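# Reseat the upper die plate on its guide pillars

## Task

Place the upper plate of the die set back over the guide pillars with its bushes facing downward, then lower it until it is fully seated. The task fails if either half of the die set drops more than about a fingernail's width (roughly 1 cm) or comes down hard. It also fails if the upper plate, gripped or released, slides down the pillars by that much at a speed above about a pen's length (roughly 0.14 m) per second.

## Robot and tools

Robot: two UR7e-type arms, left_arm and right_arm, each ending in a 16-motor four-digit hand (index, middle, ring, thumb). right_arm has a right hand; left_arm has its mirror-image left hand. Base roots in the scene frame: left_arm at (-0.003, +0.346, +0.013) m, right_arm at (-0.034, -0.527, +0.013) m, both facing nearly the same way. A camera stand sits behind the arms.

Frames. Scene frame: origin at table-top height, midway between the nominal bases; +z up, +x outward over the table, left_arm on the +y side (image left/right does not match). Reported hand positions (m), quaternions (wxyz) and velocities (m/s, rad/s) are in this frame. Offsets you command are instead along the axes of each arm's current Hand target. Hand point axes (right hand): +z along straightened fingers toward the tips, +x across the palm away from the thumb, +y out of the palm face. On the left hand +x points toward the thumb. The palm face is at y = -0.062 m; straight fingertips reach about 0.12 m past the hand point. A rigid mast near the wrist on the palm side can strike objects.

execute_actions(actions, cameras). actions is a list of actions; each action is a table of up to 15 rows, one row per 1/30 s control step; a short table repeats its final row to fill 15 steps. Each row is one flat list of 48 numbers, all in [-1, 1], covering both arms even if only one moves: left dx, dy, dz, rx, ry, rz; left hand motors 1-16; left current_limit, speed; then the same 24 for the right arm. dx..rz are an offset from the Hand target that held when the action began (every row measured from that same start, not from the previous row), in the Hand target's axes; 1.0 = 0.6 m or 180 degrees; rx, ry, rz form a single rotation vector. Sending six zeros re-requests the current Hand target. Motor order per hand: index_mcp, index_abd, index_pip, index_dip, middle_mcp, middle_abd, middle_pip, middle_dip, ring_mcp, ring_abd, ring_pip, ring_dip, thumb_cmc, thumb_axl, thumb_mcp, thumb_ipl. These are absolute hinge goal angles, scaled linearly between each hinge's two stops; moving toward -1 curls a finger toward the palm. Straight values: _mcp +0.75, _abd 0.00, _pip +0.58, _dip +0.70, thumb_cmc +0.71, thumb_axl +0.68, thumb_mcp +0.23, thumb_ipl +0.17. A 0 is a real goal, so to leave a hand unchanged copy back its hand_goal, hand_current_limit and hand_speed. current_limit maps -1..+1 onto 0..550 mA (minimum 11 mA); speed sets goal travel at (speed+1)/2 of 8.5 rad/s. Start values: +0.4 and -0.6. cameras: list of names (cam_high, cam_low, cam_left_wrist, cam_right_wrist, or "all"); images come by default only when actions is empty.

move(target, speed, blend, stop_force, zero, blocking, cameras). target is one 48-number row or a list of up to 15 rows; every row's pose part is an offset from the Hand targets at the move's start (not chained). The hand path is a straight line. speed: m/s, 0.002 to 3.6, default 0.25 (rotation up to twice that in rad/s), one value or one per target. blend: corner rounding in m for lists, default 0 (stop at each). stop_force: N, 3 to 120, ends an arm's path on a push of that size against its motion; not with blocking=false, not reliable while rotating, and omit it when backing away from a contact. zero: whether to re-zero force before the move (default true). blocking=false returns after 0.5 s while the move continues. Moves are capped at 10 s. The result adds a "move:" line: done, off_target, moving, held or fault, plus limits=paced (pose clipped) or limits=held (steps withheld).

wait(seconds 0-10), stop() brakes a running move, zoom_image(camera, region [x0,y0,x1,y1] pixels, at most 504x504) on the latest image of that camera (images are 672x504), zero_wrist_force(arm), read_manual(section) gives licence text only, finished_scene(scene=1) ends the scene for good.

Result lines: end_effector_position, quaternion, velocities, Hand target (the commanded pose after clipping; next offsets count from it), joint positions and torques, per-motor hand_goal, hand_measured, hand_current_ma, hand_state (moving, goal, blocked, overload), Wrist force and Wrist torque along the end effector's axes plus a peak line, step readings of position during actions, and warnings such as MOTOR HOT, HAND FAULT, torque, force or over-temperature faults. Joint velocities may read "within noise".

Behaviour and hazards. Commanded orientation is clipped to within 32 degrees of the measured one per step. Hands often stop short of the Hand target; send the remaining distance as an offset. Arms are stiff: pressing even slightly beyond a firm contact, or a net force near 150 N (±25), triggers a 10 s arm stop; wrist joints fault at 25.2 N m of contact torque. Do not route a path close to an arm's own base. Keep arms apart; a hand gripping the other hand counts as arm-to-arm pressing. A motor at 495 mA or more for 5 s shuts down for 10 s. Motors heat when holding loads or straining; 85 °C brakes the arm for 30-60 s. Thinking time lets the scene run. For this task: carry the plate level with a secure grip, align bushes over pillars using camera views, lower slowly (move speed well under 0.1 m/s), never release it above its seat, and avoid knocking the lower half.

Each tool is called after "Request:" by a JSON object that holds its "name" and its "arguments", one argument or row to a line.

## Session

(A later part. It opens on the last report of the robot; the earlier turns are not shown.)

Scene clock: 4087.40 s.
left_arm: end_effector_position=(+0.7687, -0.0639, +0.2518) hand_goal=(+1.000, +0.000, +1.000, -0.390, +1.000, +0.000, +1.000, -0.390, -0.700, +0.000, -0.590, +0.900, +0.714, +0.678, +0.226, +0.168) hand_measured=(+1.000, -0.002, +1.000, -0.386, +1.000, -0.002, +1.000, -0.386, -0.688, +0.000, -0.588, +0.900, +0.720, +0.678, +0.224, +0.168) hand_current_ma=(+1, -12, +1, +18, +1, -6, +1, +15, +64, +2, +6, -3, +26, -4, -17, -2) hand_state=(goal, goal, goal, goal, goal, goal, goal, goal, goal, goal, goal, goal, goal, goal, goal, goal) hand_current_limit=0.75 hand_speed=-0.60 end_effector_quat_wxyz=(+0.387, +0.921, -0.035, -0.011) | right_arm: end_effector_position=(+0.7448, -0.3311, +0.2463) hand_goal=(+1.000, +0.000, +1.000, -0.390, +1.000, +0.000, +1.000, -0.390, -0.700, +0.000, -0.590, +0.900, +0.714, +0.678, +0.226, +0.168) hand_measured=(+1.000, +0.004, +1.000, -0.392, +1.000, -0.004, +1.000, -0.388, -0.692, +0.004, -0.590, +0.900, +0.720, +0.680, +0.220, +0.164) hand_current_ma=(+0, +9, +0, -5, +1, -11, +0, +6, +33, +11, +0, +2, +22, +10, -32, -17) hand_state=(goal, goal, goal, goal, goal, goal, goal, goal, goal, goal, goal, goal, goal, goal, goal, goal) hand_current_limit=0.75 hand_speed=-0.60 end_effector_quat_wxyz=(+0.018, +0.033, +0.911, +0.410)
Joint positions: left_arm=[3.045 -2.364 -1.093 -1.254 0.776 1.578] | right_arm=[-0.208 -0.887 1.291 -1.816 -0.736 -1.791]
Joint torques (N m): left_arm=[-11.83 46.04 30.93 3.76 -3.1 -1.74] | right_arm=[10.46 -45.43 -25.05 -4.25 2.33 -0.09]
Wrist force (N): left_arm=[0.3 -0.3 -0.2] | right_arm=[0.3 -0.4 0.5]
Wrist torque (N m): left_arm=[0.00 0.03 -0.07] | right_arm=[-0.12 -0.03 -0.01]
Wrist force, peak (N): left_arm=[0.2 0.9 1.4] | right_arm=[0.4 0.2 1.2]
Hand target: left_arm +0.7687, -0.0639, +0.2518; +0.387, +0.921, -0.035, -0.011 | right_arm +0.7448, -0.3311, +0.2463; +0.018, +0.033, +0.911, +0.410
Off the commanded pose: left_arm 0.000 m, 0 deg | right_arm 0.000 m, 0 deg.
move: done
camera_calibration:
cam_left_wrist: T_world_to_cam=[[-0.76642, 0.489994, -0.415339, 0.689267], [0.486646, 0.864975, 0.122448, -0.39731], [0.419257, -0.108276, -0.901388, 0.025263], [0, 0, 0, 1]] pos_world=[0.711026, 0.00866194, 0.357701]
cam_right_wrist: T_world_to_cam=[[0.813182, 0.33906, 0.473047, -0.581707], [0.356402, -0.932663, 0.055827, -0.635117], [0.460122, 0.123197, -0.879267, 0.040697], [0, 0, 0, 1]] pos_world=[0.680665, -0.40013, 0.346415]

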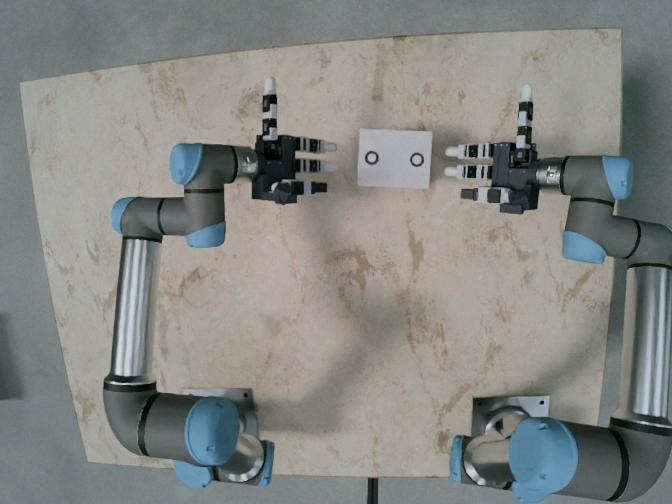

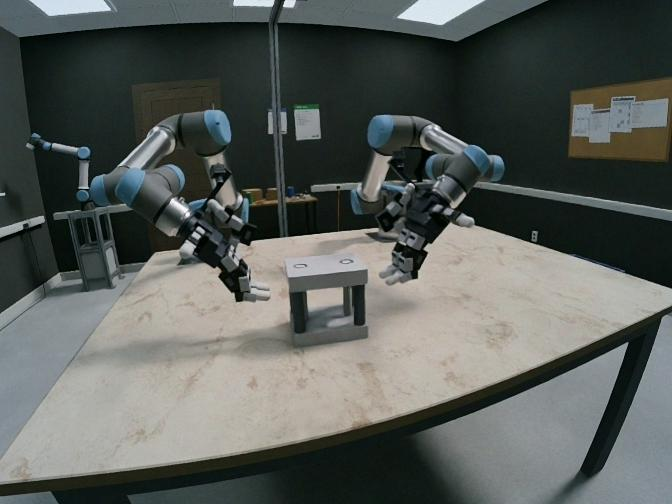

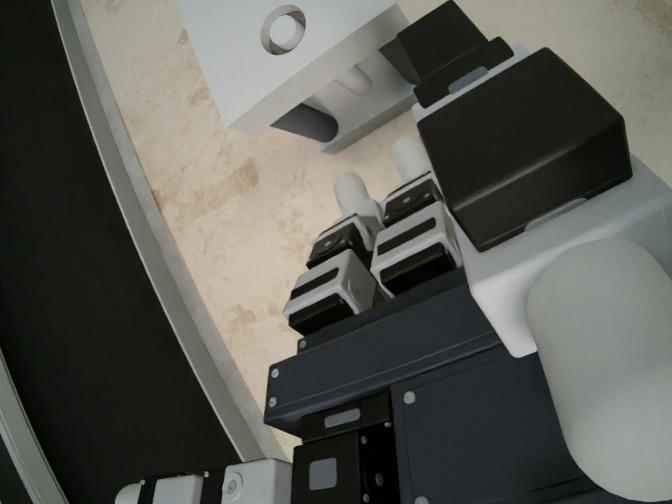

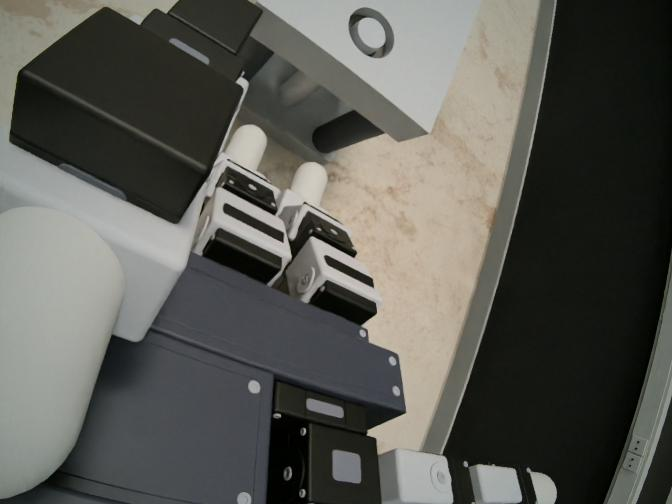

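Request:
{"name": "zoom_image", "arguments": {
  "camera": "cam_left_wrist",
  "region": [220, 40, 440, 180]
}}

Request:
{"name": "zoom_image", "arguments": {
  "camera": "cam_right_wrist",
  "region": [220, 20, 460, 180]
}}

Scaled by 2.291 from the camera's 672x504 image, which has a finer 960x720 frame.

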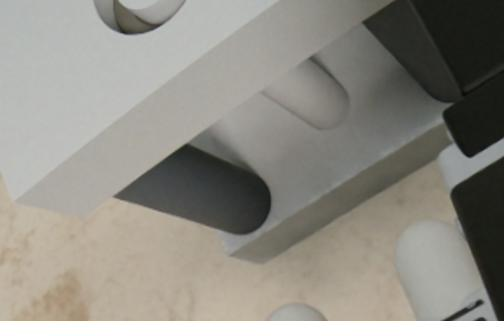

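Scaled by 2.100 from the camera's 672x504 image, which has a finer 960x720 frame.

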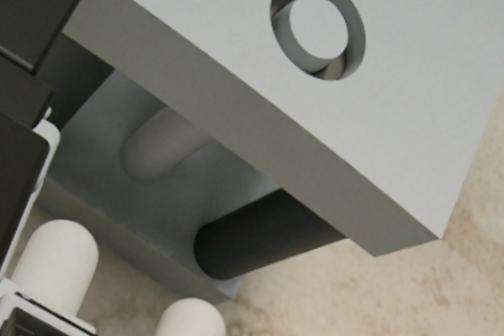

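Request:
{"name": "zoom_image", "arguments": {
  "camera": "cam_low",
  "region": [340, 268, 375, 303]
}}

Request:
{"name": "zoom_image", "arguments": {
  "camera": "cam_low",
  "region": [285, 275, 320, 310]
}}

Scaled by 14.400.

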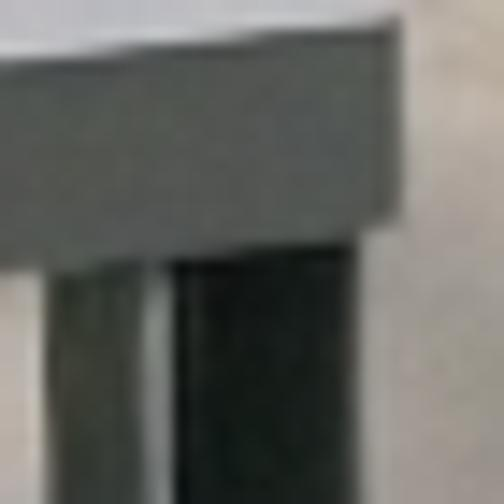

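Scaled by 14.400.

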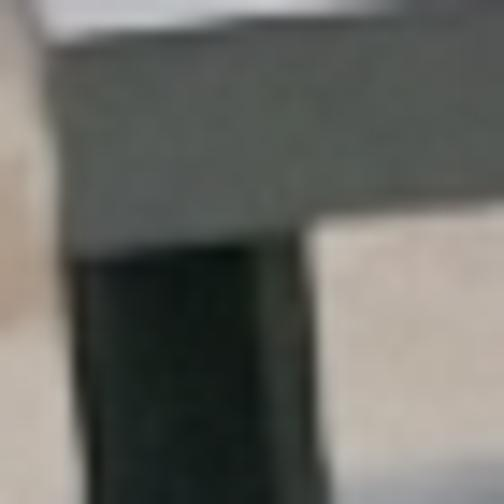

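Request:
{"name": "finished_scene", "arguments": {
  "scene": 1
}}

The scene is finished: the task was done.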